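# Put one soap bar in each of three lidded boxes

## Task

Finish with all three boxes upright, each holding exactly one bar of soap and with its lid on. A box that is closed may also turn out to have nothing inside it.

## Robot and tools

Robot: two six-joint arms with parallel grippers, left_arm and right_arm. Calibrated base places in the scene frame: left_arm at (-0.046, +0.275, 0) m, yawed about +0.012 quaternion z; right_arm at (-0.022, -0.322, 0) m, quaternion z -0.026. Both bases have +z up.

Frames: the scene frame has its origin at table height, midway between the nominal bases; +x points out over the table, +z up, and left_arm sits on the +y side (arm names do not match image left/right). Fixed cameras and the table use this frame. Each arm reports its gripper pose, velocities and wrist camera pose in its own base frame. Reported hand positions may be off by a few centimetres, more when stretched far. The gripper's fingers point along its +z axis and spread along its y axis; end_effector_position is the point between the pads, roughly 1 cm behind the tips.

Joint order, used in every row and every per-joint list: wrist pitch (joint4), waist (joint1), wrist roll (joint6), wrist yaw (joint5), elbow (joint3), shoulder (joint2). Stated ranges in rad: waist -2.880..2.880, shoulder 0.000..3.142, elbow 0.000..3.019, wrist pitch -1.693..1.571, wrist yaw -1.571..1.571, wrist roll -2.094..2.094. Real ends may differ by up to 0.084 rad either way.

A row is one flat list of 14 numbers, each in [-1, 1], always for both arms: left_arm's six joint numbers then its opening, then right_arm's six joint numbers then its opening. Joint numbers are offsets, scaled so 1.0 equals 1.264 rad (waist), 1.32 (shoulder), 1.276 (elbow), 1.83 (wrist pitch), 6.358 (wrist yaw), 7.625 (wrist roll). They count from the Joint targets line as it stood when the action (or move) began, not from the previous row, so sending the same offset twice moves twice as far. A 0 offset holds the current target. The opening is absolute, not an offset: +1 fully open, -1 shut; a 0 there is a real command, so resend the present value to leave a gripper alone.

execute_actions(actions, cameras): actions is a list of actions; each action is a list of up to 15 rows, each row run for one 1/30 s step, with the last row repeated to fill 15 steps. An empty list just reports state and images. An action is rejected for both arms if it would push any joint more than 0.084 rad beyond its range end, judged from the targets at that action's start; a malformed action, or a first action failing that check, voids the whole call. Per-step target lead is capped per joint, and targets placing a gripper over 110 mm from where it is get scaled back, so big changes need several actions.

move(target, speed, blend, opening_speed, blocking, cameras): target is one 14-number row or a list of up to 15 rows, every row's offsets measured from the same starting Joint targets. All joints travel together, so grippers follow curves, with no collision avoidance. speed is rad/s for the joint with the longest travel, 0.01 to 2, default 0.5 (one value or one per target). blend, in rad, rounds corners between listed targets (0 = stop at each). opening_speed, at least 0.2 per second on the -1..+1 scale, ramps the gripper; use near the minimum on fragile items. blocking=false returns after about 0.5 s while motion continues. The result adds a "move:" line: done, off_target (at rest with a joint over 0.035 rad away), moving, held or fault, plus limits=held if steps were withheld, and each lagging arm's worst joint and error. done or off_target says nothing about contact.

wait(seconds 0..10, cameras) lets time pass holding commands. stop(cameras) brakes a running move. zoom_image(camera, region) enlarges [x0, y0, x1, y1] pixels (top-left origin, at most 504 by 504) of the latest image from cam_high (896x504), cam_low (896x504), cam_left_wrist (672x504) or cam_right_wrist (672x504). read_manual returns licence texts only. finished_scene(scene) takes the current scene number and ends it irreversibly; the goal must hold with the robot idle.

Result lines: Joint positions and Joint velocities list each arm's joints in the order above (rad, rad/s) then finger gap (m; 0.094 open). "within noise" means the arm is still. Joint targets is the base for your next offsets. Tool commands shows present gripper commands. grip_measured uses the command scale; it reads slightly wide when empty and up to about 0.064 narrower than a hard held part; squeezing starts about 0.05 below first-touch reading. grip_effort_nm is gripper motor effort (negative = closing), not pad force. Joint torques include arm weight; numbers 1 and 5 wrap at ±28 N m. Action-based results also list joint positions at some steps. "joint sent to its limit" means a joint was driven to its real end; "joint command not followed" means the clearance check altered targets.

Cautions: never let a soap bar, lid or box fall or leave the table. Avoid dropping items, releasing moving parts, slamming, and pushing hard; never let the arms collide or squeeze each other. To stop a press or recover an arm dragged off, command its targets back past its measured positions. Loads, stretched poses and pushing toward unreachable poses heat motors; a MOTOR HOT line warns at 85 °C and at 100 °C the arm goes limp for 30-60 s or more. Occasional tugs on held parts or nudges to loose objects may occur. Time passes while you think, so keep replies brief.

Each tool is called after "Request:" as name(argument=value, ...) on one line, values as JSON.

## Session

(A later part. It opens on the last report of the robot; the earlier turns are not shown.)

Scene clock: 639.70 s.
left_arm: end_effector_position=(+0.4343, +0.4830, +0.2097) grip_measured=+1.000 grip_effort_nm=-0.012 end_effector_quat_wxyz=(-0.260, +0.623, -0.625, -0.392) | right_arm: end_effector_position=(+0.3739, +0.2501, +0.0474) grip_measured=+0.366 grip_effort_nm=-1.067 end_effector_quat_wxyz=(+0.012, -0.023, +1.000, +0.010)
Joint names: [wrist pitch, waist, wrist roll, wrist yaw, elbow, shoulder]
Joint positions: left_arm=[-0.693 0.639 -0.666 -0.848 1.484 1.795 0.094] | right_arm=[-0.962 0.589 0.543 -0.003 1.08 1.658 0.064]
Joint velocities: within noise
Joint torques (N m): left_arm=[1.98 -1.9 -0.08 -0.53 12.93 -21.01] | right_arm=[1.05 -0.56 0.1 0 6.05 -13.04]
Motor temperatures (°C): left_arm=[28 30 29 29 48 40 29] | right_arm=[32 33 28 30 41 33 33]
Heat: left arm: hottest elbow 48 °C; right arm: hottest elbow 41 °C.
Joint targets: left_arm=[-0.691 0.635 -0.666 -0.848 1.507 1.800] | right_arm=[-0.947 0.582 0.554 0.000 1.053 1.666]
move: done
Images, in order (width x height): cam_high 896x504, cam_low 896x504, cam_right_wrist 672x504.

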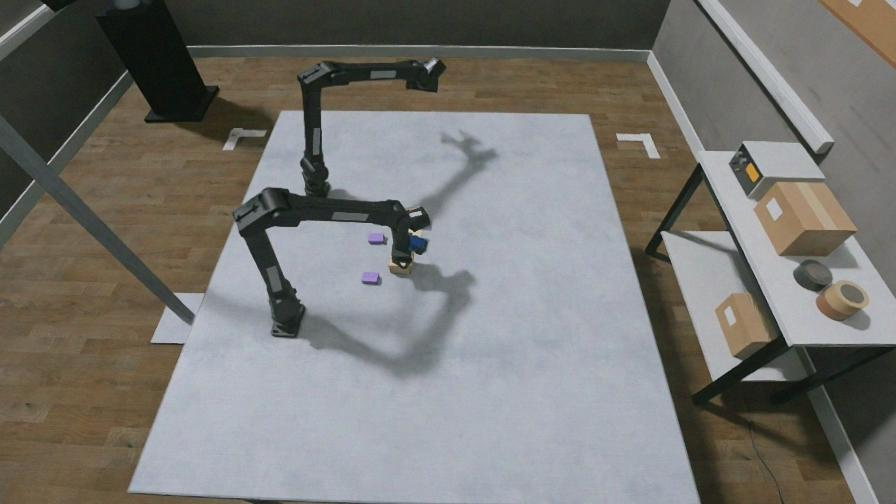

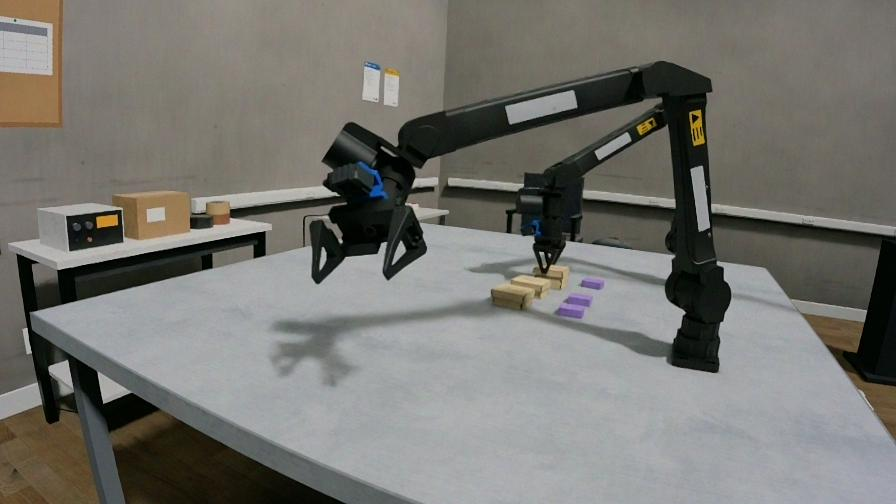

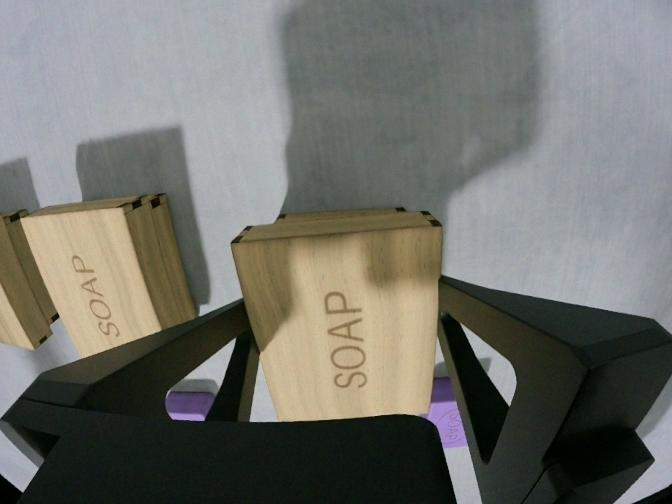

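Request:
move(target=[[0,0,0,0,0,0,1,0.006,0,0,0,-0.0034,-0.0346,0.1],[0,0,0,0,0,0,1,0.0153,0,0,0,-0.0086,-0.003,0.1]], speed=0.05, cameras=["cam_right_wrist","cam_high","cam_low"])

Request:
zoom_image(camera="cam_low", region=[490, 230, 610, 300])

Request:
zoom_image(camera="cam_right_wrist", region=[220, 180, 460, 260])

Scene clock: 669.13 s.
left_arm: end_effector_position=(+0.4343, +0.4830, +0.2097) grip_measured=+1.000 grip_effort_nm=-0.007 end_effector_quat_wxyz=(-0.260, +0.623, -0.625, -0.392) | right_arm: end_effector_position=(+0.3731, +0.2493, +0.0504) grip_measured=+0.366 grip_effort_nm=-1.082 end_effector_quat_wxyz=(+0.024, -0.022, +0.999, +0.016)
Joint names: [wrist pitch, waist, wrist roll, wrist yaw, elbow, shoulder]
Joint positions: left_arm=[-0.693 0.639 -0.666 -0.848 1.484 1.795 0.094] | right_arm=[-0.937 0.589 0.545 -0.002 1.06 1.636 0.064]
Joint velocities: within noise
Joint torques (N m): left_arm=[1.98 -1.9 -0.08 -0.53 12.94 -21.07] | right_arm=[1.13 -0.56 0.11 -0.06 6.89 -11.46]
Motor temperatures (°C): left_arm=[28 30 29 29 49 40 29] | right_arm=[32 33 28 30 41 33 33]
Heat: left arm: hottest elbow 49 °C; right arm: hottest elbow 41 °C.
Joint targets: left_arm=[-0.691 0.635 -0.666 -0.848 1.507 1.800] | right_arm=[-0.919 0.582 0.554 -0.001 1.042 1.662]
move: done
Images, in order (width x height): cam_high 896x504, cam_low 896x504, cam_right_wrist 672x504.

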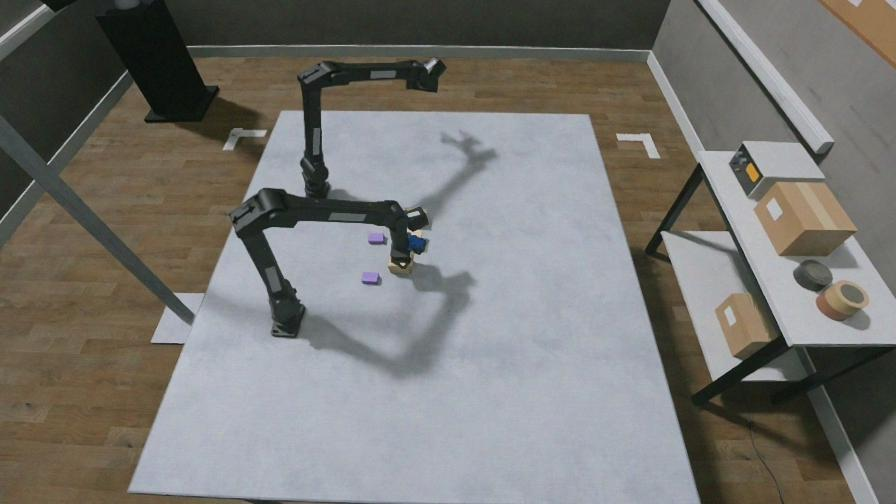

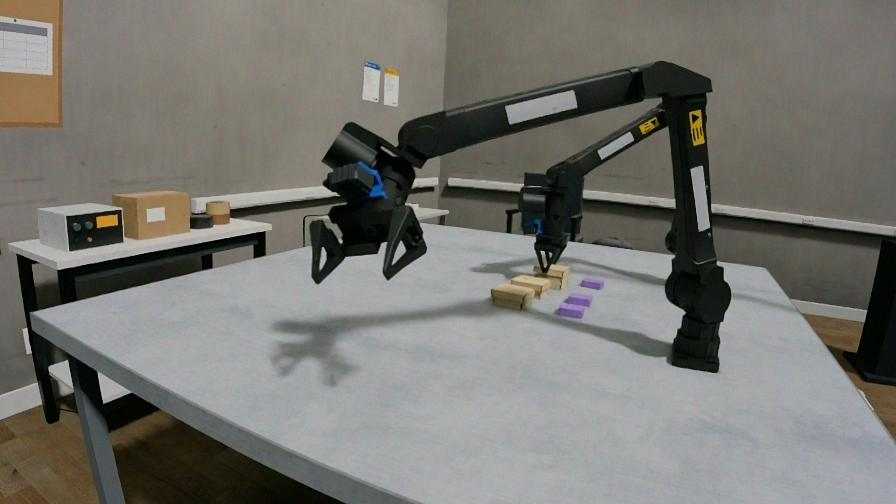

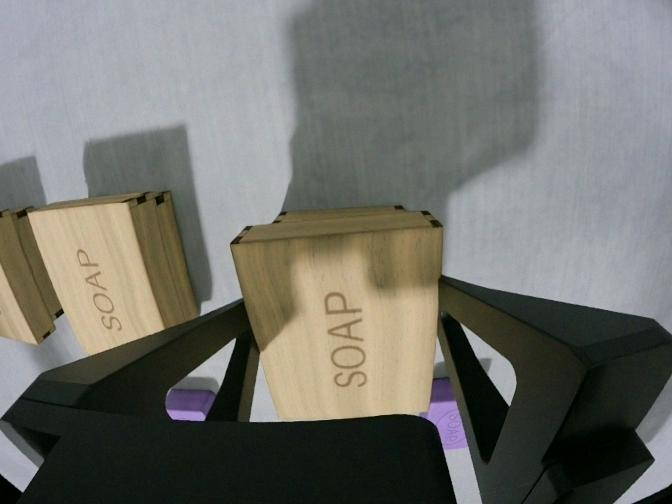

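Scaled by 4.200 from the camera's 896x504 image, which has a finer 1280x720 frame.

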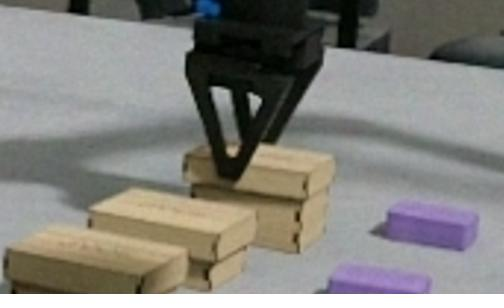

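Scaled by 2.100 from the camera's 672x504 image, which has a finer 960x720 frame.

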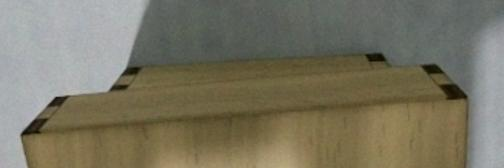

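Request:
move(target=[0,0,0,0,0,0,1,0.0104,0,0,0,-0.0102,0.0042,0.1], speed=0.04, cameras=["cam_right_wrist","cam_high","cam_low"])

Request:
zoom_image(camera="cam_low", region=[490, 230, 610, 300])

Request:
zoom_image(camera="cam_right_wrist", region=[220, 180, 460, 260])

Request:
zoom_image(camera="cam_high", region=[360, 220, 450, 290])

Scene clock: 687.83 s.
left_arm: end_effector_position=(+0.4343, +0.4830, +0.2097) grip_measured=+1.000 grip_effort_nm=-0.017 end_effector_quat_wxyz=(-0.260, +0.623, -0.625, -0.392) | right_arm: end_effector_position=(+0.3732, +0.2493, +0.0487) grip_measured=+0.366 grip_effort_nm=-1.077 end_effector_quat_wxyz=(+0.026, -0.022, +0.999, +0.018)
Joint names: [wrist pitch, waist, wrist roll, wrist yaw, elbow, shoulder]
Joint positions: left_arm=[-0.693 0.639 -0.666 -0.848 1.484 1.795 0.094] | right_arm=[-0.926 0.589 0.545 -0.002 1.054 1.636 0.064]
Joint velocities: within noise
Joint torques (N m): left_arm=[1.99 -1.9 -0.08 -0.53 12.93 -21.01] | right_arm=[1.42 -0.5 0.1 -0.06 6.22 -10.93]
Motor temperatures (°C): left_arm=[28 30 29 29 49 40 29] | right_arm=[31 33 28 30 40 33 33]
Heat: left arm: hottest elbow 49 °C; right arm: hottest elbow 40 °C.
Joint targets: left_arm=[-0.691 0.635 -0.666 -0.848 1.507 1.800] | right_arm=[-0.900 0.582 0.554 0.000 1.029 1.667]
move: done
Images, in order (width x height): cam_high 896x504, cam_low 896x504, cam_right_wrist 672x504.

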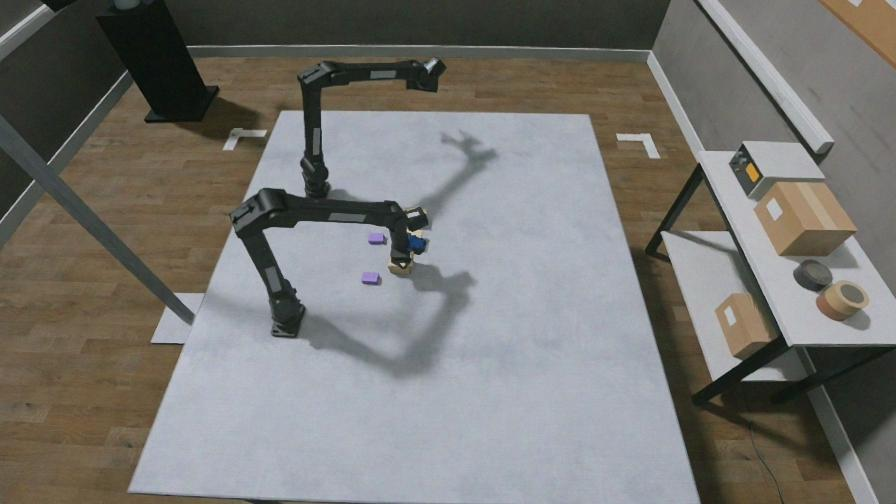

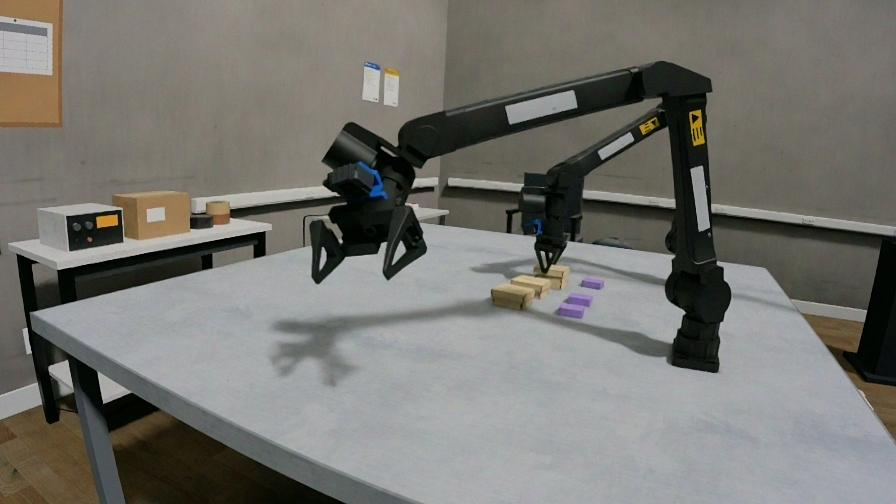

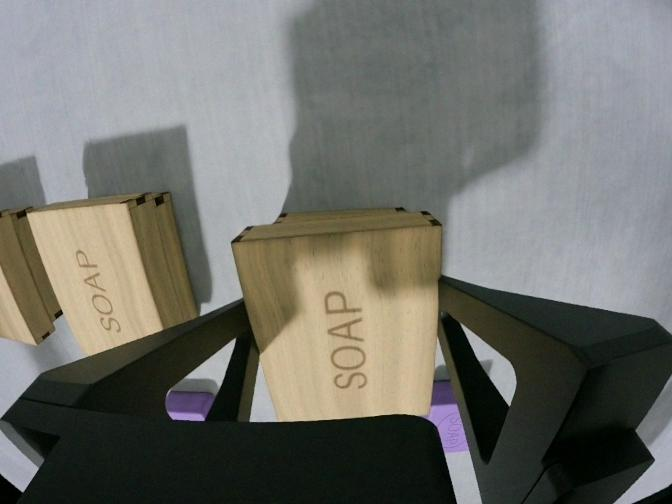

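Scaled by 4.200 from the camera's 896x504 image, which has a finer 1280x720 frame.

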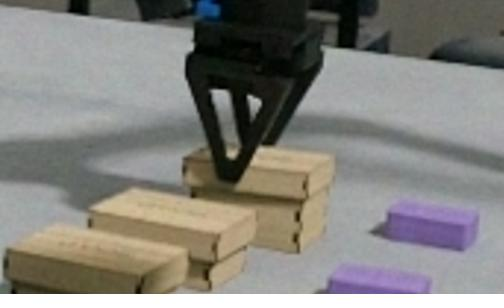

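Scaled by 2.100 from the camera's 672x504 image, which has a finer 960x720 frame.

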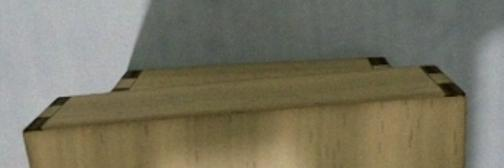

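Scaled by 5.600 from the camera's 896x504 image, which has a finer 1280x720 frame.

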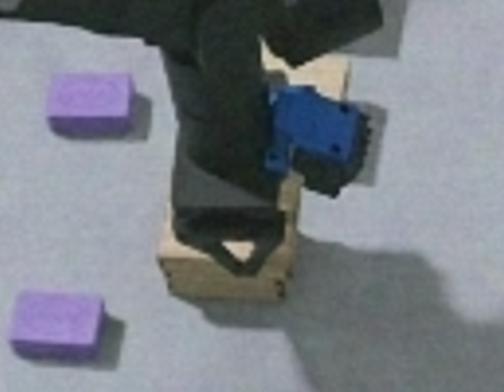

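Request:
move(target=[0,0,0,0,0,0,1,0.004,0,0,0,-0.012,-0.006,0.1], speed=0.04, cameras=["cam_right_wrist","cam_low"])

Request:
zoom_image(camera="cam_low", region=[500, 240, 590, 300])

Request:
zoom_image(camera="cam_right_wrist", region=[220, 180, 460, 260])

Scene clock: 729.03 s.
left_arm: end_effector_position=(+0.4343, +0.4830, +0.2097) grip_measured=+1.000 grip_effort_nm=-0.012 end_effector_quat_wxyz=(-0.260, +0.623, -0.625, -0.392) | right_arm: end_effector_position=(+0.3730, +0.2492, +0.0475) grip_measured=+0.366 grip_effort_nm=-1.072 end_effector_quat_wxyz=(+0.029, -0.022, +0.999, +0.019)
Joint names: [wrist pitch, waist, wrist roll, wrist yaw, elbow, shoulder]
Joint positions: left_arm=[-0.693 0.639 -0.666 -0.848 1.484 1.795 0.094] | right_arm=[-0.916 0.589 0.545 -0.002 1.048 1.634 0.064]
Joint velocities: within noise
Joint torques (N m): left_arm=[1.98 -1.9 -0.08 -0.53 12.94 -21.07] | right_arm=[1.36 -0.56 0.1 -0.07 5.42 -11.46]
Motor temperatures (°C): left_arm=[28 30 29 29 49 40 29] | right_arm=[31 33 28 30 40 32 33]
Heat: left arm: hottest elbow 49 °C; right arm: hottest elbow 40 °C.
Joint targets: left_arm=[-0.691 0.635 -0.666 -0.848 1.507 1.800] | right_arm=[-0.892 0.582 0.554 0.000 1.013 1.659]
move: done
Images, in order (width x height): cam_low 896x504, cam_right_wrist 672x504.

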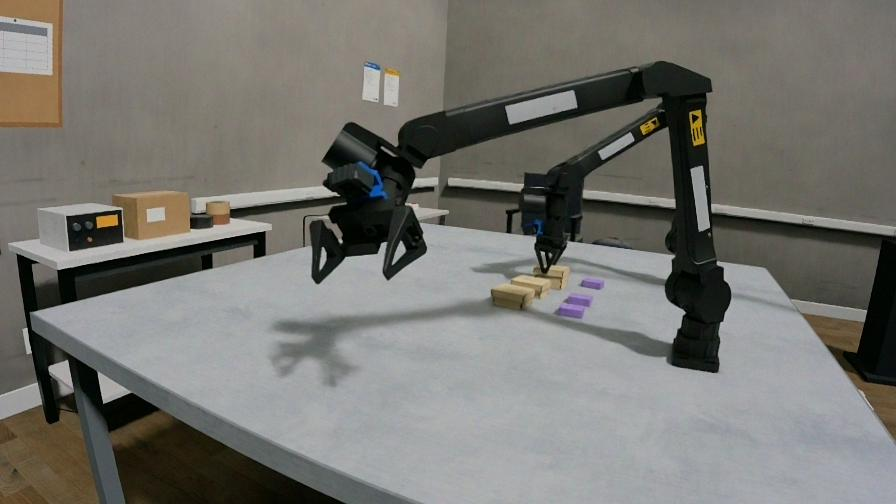

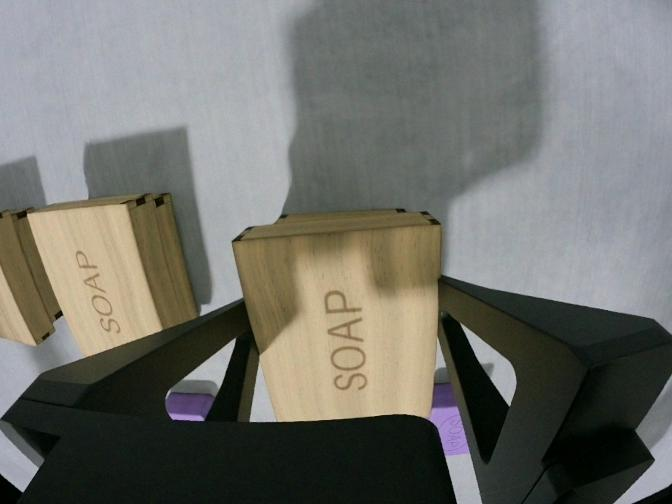

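Scaled by 5.600 from the camera's 896x504 image, which has a finer 1280x720 frame.

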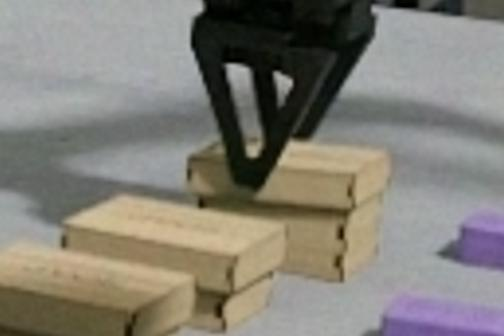

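Scaled by 2.100 from the camera's 672x504 image, which has a finer 960x720 frame.

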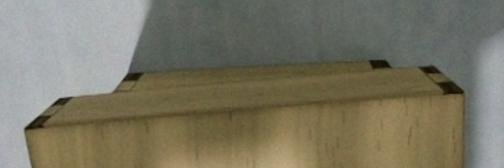

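Request:
move(target=[[0,0,0,0,0,0,1,-0.0317,0.0119,0,0,0.0251,-0.0331,0.1],[0,0,0,0,0,0,1,-0.0038,0.0119,0,0,0.0102,0.0053,0.1]], speed=0.05, cameras=["cam_right_wrist","cam_low"])

Request:
zoom_image(camera="cam_low", region=[500, 240, 590, 300])

Request:
zoom_image(camera="cam_right_wrist", region=[220, 180, 460, 260])

Scene clock: 766.60 s.
left_arm: end_effector_position=(+0.4343, +0.4830, +0.2097) grip_measured=+1.000 grip_effort_nm=-0.022 end_effector_quat_wxyz=(-0.260, +0.623, -0.625, -0.392) | right_arm: end_effector_position=(+0.3720, +0.2494, +0.0491) grip_measured=+0.366 grip_effort_nm=-1.072 end_effector_quat_wxyz=(+0.029, -0.023, +0.999, +0.020)
Joint names: [wrist pitch, waist, wrist roll, wrist yaw, elbow, shoulder]
Joint positions: left_arm=[-0.693 0.639 -0.666 -0.848 1.484 1.795 0.094] | right_arm=[-0.917 0.59 0.545 -0.003 1.046 1.629 0.064]
Joint velocities: within noise
Joint torques (N m): left_arm=[1.99 -1.9 -0.08 -0.53 12.94 -21.13] | right_arm=[1.24 0.79 0.1 -0.02 6.71 -10.29]
Motor temperatures (°C): left_arm=[28 30 29 29 49 40 29] | right_arm=[31 33 28 30 40 32 33]
Heat: left arm: hottest elbow 49 °C; right arm: hottest elbow 40 °C.
Joint targets: left_arm=[-0.691 0.635 -0.666 -0.848 1.507 1.800] | right_arm=[-0.899 0.597 0.554 -0.001 1.027 1.666]
move: off_target (right_arm); right_arm: the shoulder is farthest, 0.037 rad from its target
Images, in order (width x height): cam_low 896x504, cam_right_wrist 672x504.

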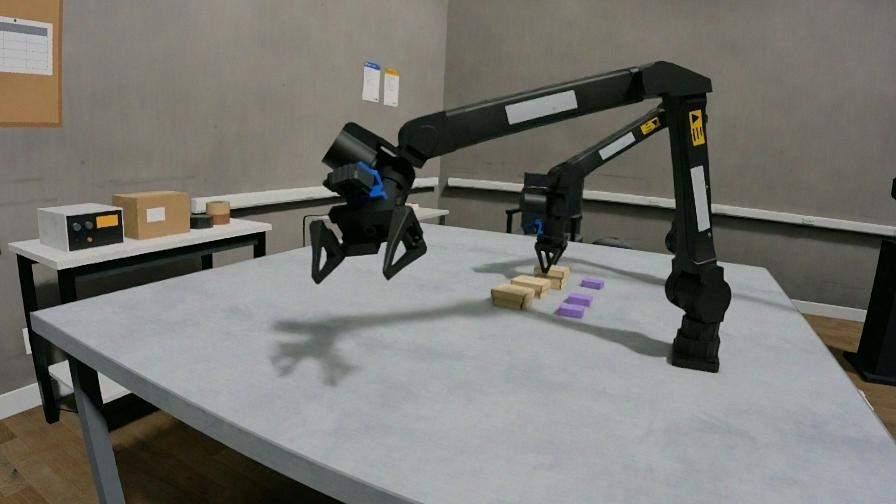

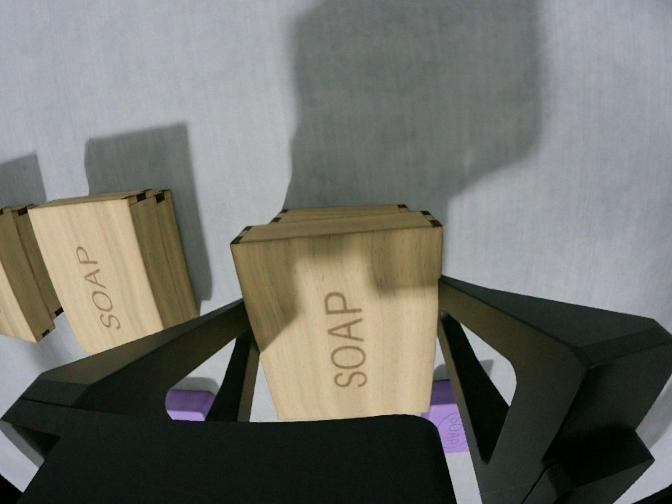

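Scaled by 5.600 from the camera's 896x504 image, which has a finer 1280x720 frame.

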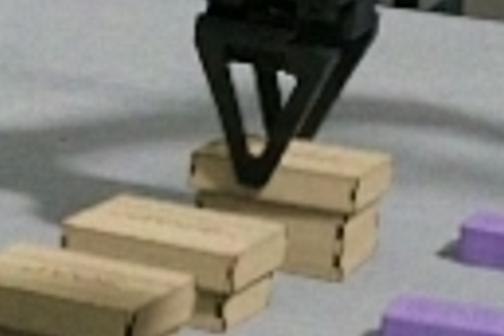

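Scaled by 2.100 from the camera's 672x504 image, which has a finer 960x720 frame.

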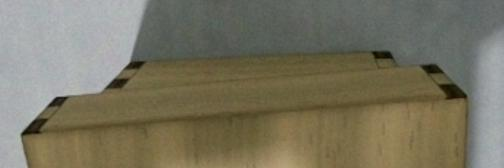

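Request:
move(target=[[0,0,0,0,0,0,1,-0.03,0,0,0,0.0337,-0.0346,0.1],[0,0,0,0,0,0,1,-0.03,-0.0154,0,0,0.0337,-0.0346,0.1]], speed=0.05, cameras=["cam_right_wrist","cam_low"])

Request:
zoom_image(camera="cam_low", region=[500, 240, 590, 300])

Request:
zoom_image(camera="cam_right_wrist", region=[220, 180, 460, 260])

Scene clock: 794.03 s.
left_arm: end_effector_position=(+0.4343, +0.4830, +0.2097) grip_measured=+1.000 grip_effort_nm=-0.017 end_effector_quat_wxyz=(-0.260, +0.623, -0.625, -0.392) | right_arm: end_effector_position=(+0.3680, +0.2452, +0.0495) grip_measured=+0.366 grip_effort_nm=-1.077 end_effector_quat_wxyz=(+0.020, -0.021, +0.999, +0.014)
Joint names: [wrist pitch, waist, wrist roll, wrist yaw, elbow, shoulder]
Joint positions: left_arm=[-0.693 0.639 -0.666 -0.848 1.484 1.795 0.094] | right_arm=[-0.941 0.588 0.546 -0.003 1.046 1.627 0.064]
Joint velocities: within noise
Joint torques (N m): left_arm=[1.96 -1.9 -0.08 -0.52 12.94 -21.01] | right_arm=[-0.01 -0.73 0.09 -0.02 10.28 -13.74]
Motor temperatures (°C): left_arm=[28 29 29 29 50 40 29] | right_arm=[31 33 28 30 41 32 33]
Heat: left arm: hottest elbow 50 °C; right arm: hottest elbow 41 °C.
Joint targets: left_arm=[-0.691 0.635 -0.666 -0.848 1.507 1.800] | right_arm=[-0.954 0.578 0.554 0.000 1.070 1.621]
move: done
Images, in order (width x height): cam_low 896x504, cam_right_wrist 672x504.

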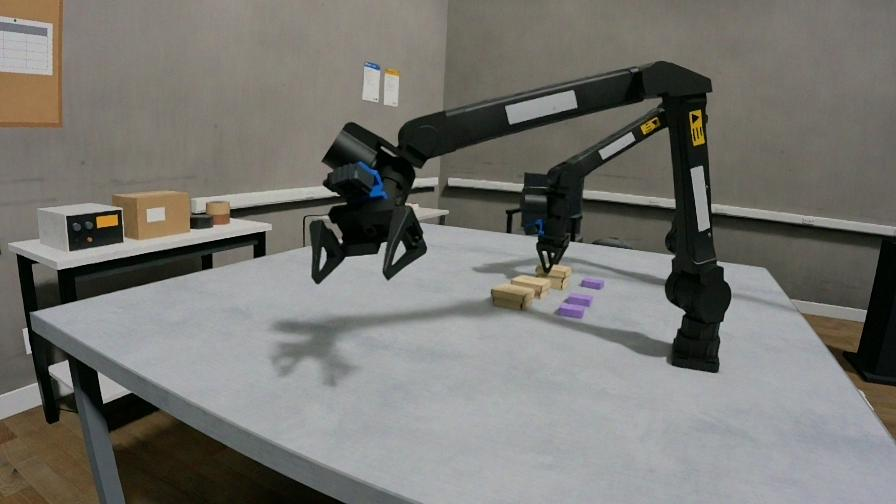

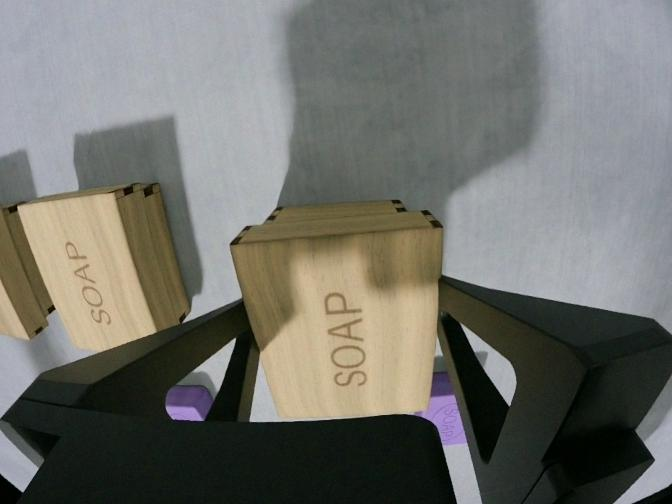

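Scaled by 5.600 from the camera's 896x504 image, which has a finer 1280x720 frame.

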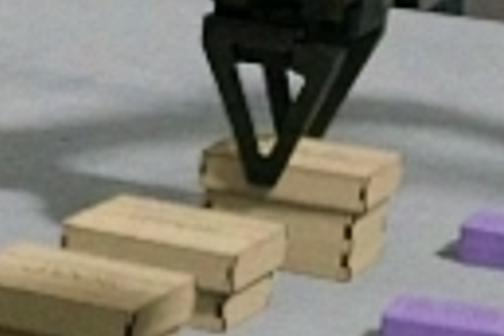

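Scaled by 2.100 from the camera's 672x504 image, which has a finer 960x720 frame.

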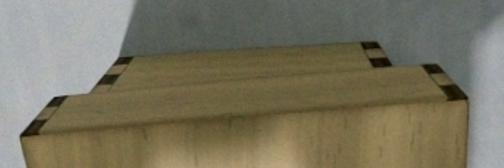

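Request:
move(target=[0,0,0,0,0,0,1,-0.0268,0,0,0,0.0345,-0.0364,0.1], speed=0.15)

Scene clock: 858.30 s.
left_arm: end_effector_position=(+0.4343, +0.4830, +0.2097) grip_measured=+1.000 grip_effort_nm=-0.012 end_effector_quat_wxyz=(-0.260, +0.623, -0.625, -0.392) | right_arm: end_effector_position=(+0.3660, +0.2427, +0.0728) grip_measured=+0.366 grip_effort_nm=-1.077 end_effector_quat_wxyz=(+0.023, -0.020, +0.999, +0.015)
Joint names: [wrist pitch, waist, wrist roll, wrist yaw, elbow, shoulder]
Joint positions: left_arm=[-0.693 0.639 -0.666 -0.848 1.484 1.795 0.094] | right_arm=[-0.995 0.586 0.546 -0.002 1.062 1.583 0.064]
Joint velocities: within noise
Joint torques (N m): left_arm=[1.98 -1.9 -0.08 -0.52 12.93 -21.07] | right_arm=[0.18 -0.62 0.09 -0.06 12.94 -13.68]
Motor temperatures (°C): left_arm=[28 29 29 29 50 40 29] | right_arm=[31 33 28 30 46 33 33]
Heat: left arm: hottest elbow 50 °C; right arm: hottest elbow 46 °C.
Joint targets: left_arm=[-0.691 0.635 -0.666 -0.848 1.507 1.800] | right_arm=[-1.003 0.578 0.554 0.000 1.114 1.573]
move: off_target (right_arm); right_arm: the elbow is farthest, 0.052 rad from its target

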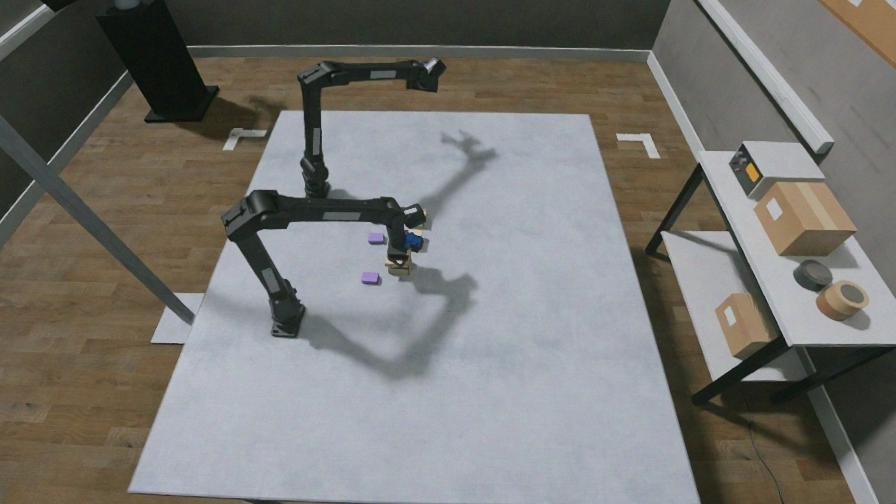

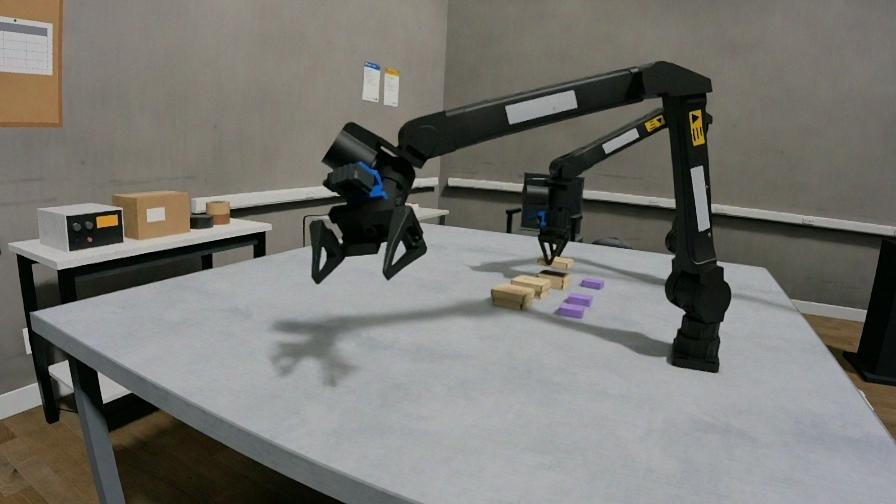

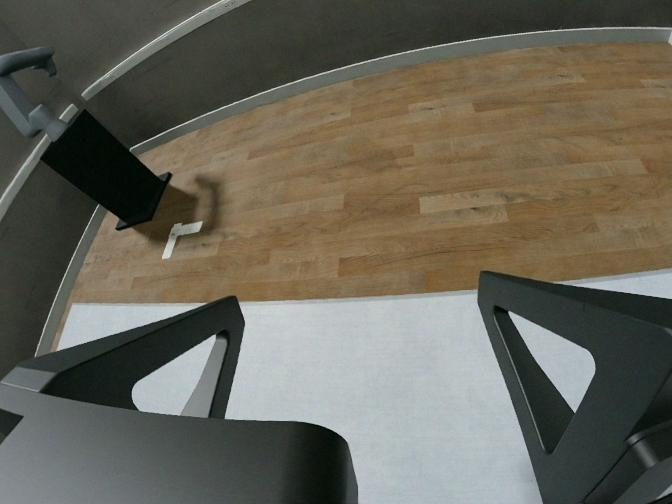

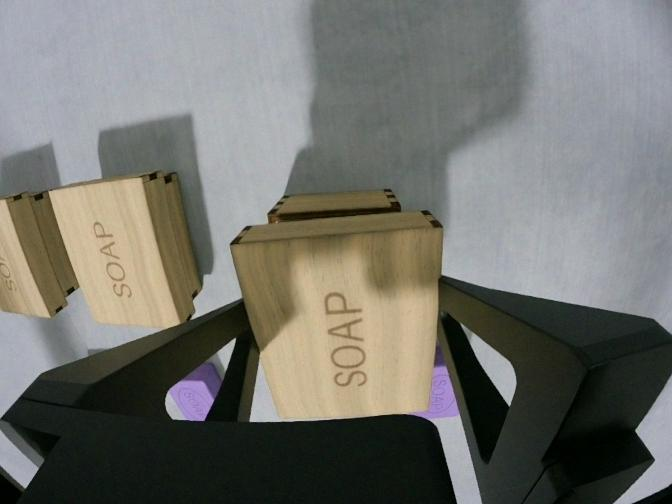

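Request:
zoom_image(camera="cam_right_wrist", region=[200, 160, 480, 440])

Request:
zoom_image(camera="cam_low", region=[480, 230, 620, 330])

Request:
zoom_image(camera="cam_high", region=[350, 190, 450, 290])

Scaled by 1.800 from the camera's 672x504 image, which has a finer 960x720 frame.

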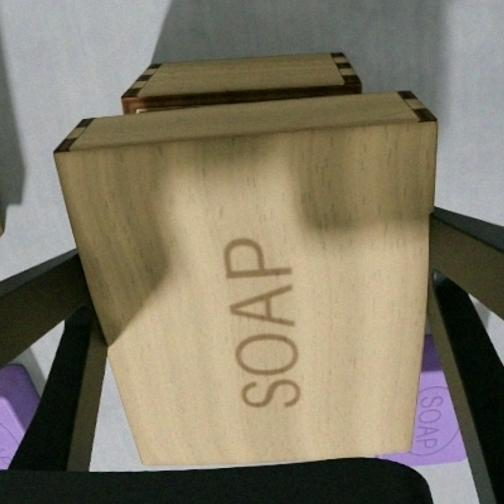

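Scaled by 3.600 from the camera's 896x504 image, which has a finer 1280x720 frame.

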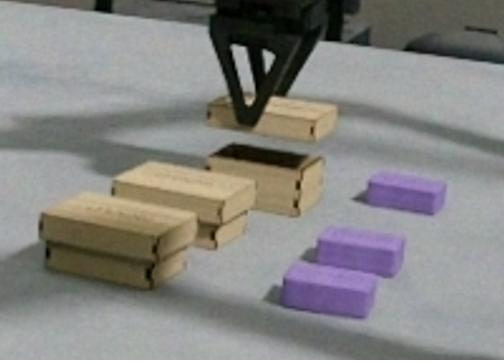

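Scaled by 5.040 from the camera's 896x504 image, which has a finer 1280x720 frame.

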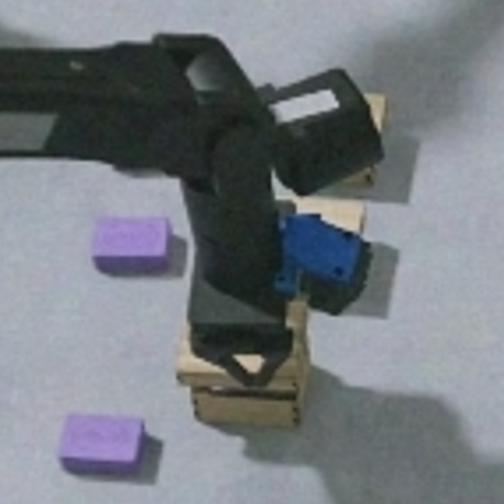

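Request:
move(target=[0,0,0,0,0,0,1,0,0.0028,0.0025,0.0055,0,0,0.1], speed=0.15)

Request:
zoom_image(camera="cam_right_wrist", region=[200, 160, 480, 440])

Scene clock: 946.33 s.
left_arm: end_effector_position=(+0.4343, +0.4830, +0.2097) grip_measured=+1.000 grip_effort_nm=-0.007 end_effector_quat_wxyz=(-0.260, +0.623, -0.625, -0.392) | right_arm: end_effector_position=(+0.3692, +0.2376, +0.0729) grip_measured=+0.366 grip_effort_nm=-1.077 end_effector_quat_wxyz=(+0.032, -0.012, +0.999, +0.001)
Joint names: [wrist pitch, waist, wrist roll, wrist yaw, elbow, shoulder]
Joint positions: left_arm=[-0.693 0.639 -0.666 -0.848 1.484 1.795 0.094] | right_arm=[-0.996 0.586 0.561 0.033 1.062 1.583 0.064]
Joint velocities: within noise
Joint torques (N m): left_arm=[1.98 -1.9 -0.08 -0.53 12.94 -21.01] | right_arm=[0.18 -0.32 0.13 -0.03 12.94 -13.68]
Motor temperatures (°C): left_arm=[28 29 29 29 51 41 29] | right_arm=[31 33 28 30 54 34 33]
Heat: left arm: hottest elbow 51 °C; right arm: hottest elbow 54 °C.
Joint targets: left_arm=[-0.691 0.635 -0.666 -0.848 1.507 1.800] | right_arm=[-1.003 0.582 0.573 0.035 1.114 1.573]
move: off_target (right_arm); right_arm: the elbow is farthest, 0.052 rad from its target

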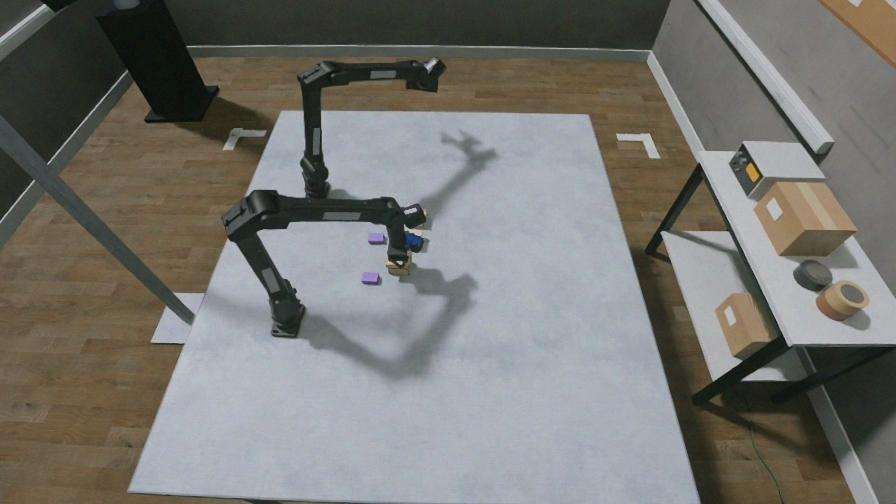

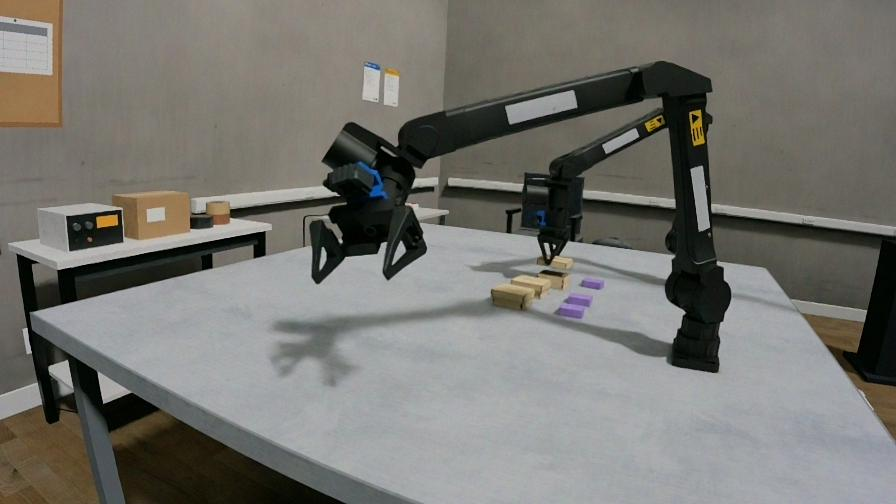

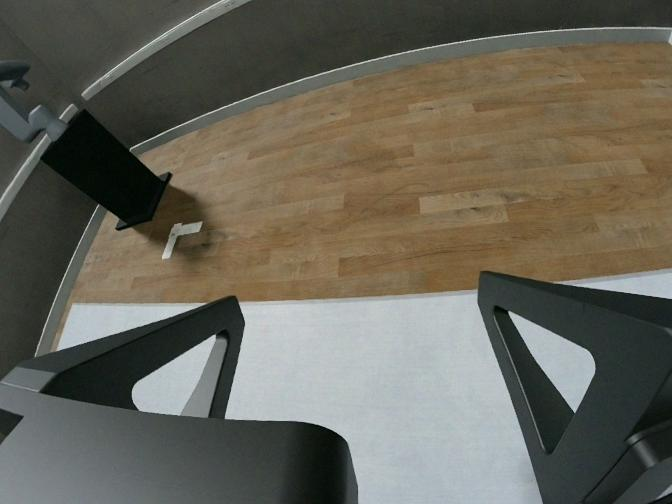

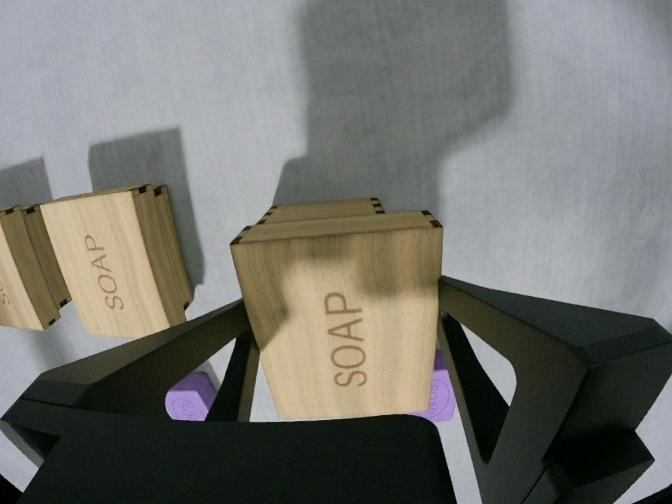

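Scaled by 1.800 from the camera's 672x504 image, which has a finer 960x720 frame.

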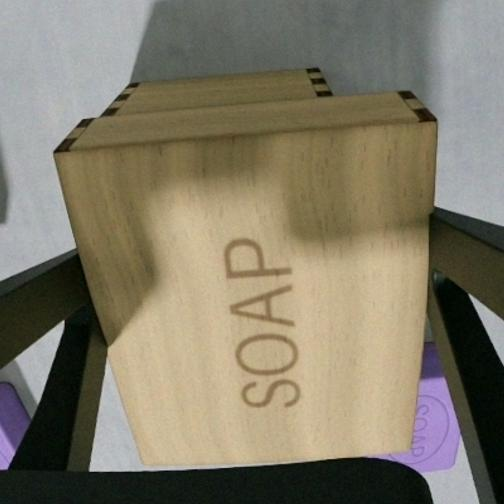

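Request:
move(target=[0,0,0,0,0,0,1,0.0395,0.0227,0.0024,0,-0.0614,0.0529,0.1], speed=0.12)

Request:
zoom_image(camera="cam_right_wrist", region=[200, 160, 480, 440])

Request:
zoom_image(camera="cam_low", region=[480, 230, 620, 330])

Scene clock: 981.87 s.
left_arm: end_effector_position=(+0.4343, +0.4830, +0.2097) grip_measured=+1.000 grip_effort_nm=-0.017 end_effector_quat_wxyz=(-0.260, +0.623, -0.625, -0.392) | right_arm: end_effector_position=(+0.3683, +0.2461, +0.0515) grip_measured=+0.366 grip_effort_nm=-1.072 end_effector_quat_wxyz=(+0.032, -0.011, +0.999, +0.001)
Joint names: [wrist pitch, waist, wrist roll, wrist yaw, elbow, shoulder]
Joint positions: left_arm=[-0.693 0.639 -0.666 -0.848 1.484 1.795 0.094] | right_arm=[-0.941 0.603 0.579 0.033 1.047 1.623 0.064]
Joint velocities: within noise
Joint torques (N m): left_arm=[1.96 -1.9 -0.08 -0.53 12.93 -21.01] | right_arm=[0.7 0.73 0.11 -0.04 7.35 -11.69]
Motor temperatures (°C): left_arm=[28 29 29 29 51 41 29] | right_arm=[31 33 28 30 54 34 33]
Heat: left arm: hottest elbow 51 °C; right arm: hottest elbow 54 °C.
Joint targets: left_arm=[-0.691 0.635 -0.666 -0.848 1.507 1.800] | right_arm=[-0.931 0.610 0.592 0.035 1.035 1.643]
move: done

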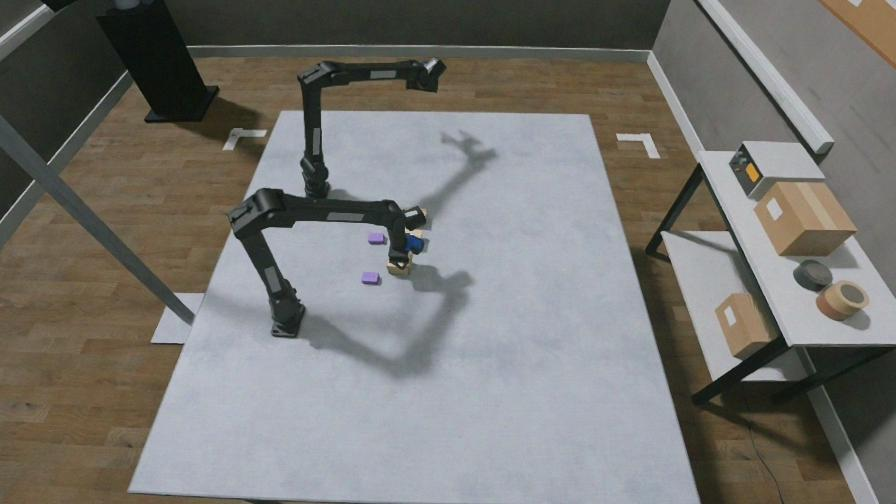

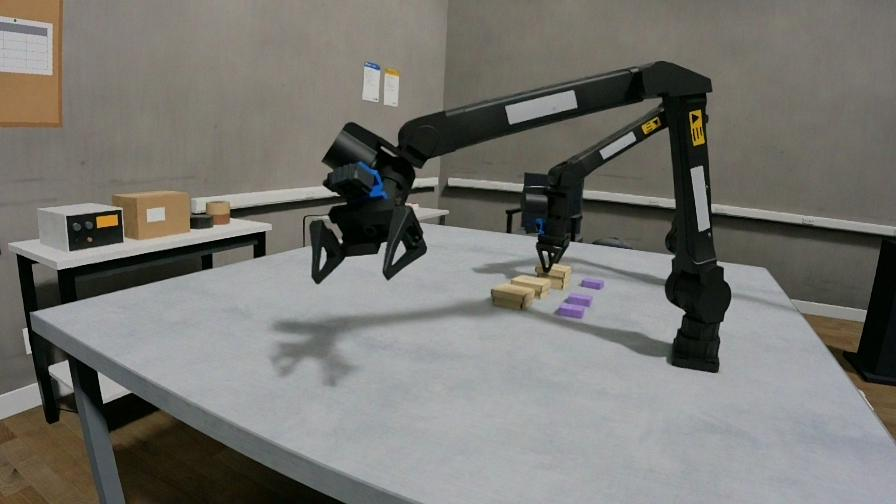

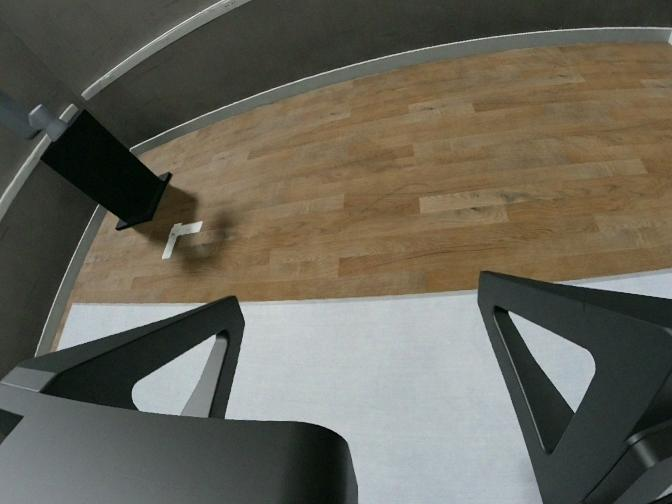

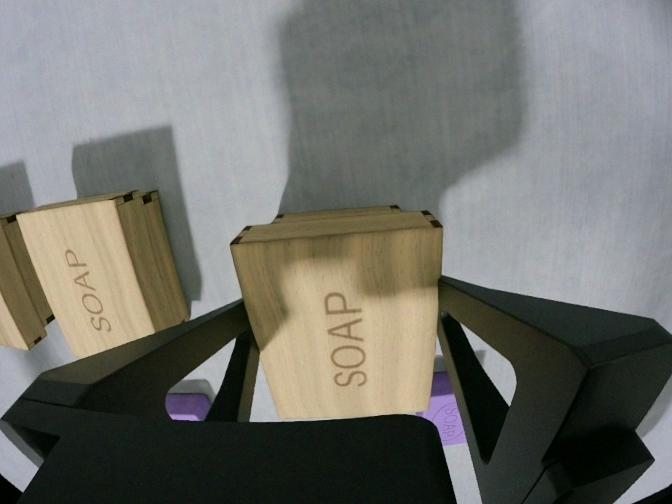

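Scaled by 1.800 from the camera's 672x504 image, which has a finer 960x720 frame.

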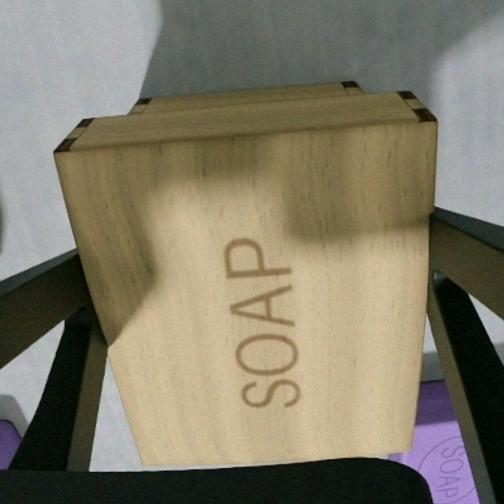

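Scaled by 3.600 from the camera's 896x504 image, which has a finer 1280x720 frame.

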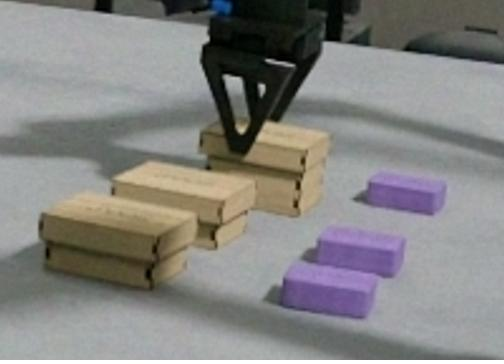

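Request:
zoom_image(camera="cam_low", region=[520, 250, 600, 300])

Scaled by 6.300 from the camera's 896x504 image, which has a finer 1280x720 frame.

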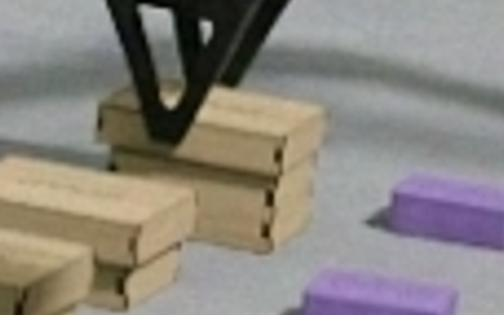

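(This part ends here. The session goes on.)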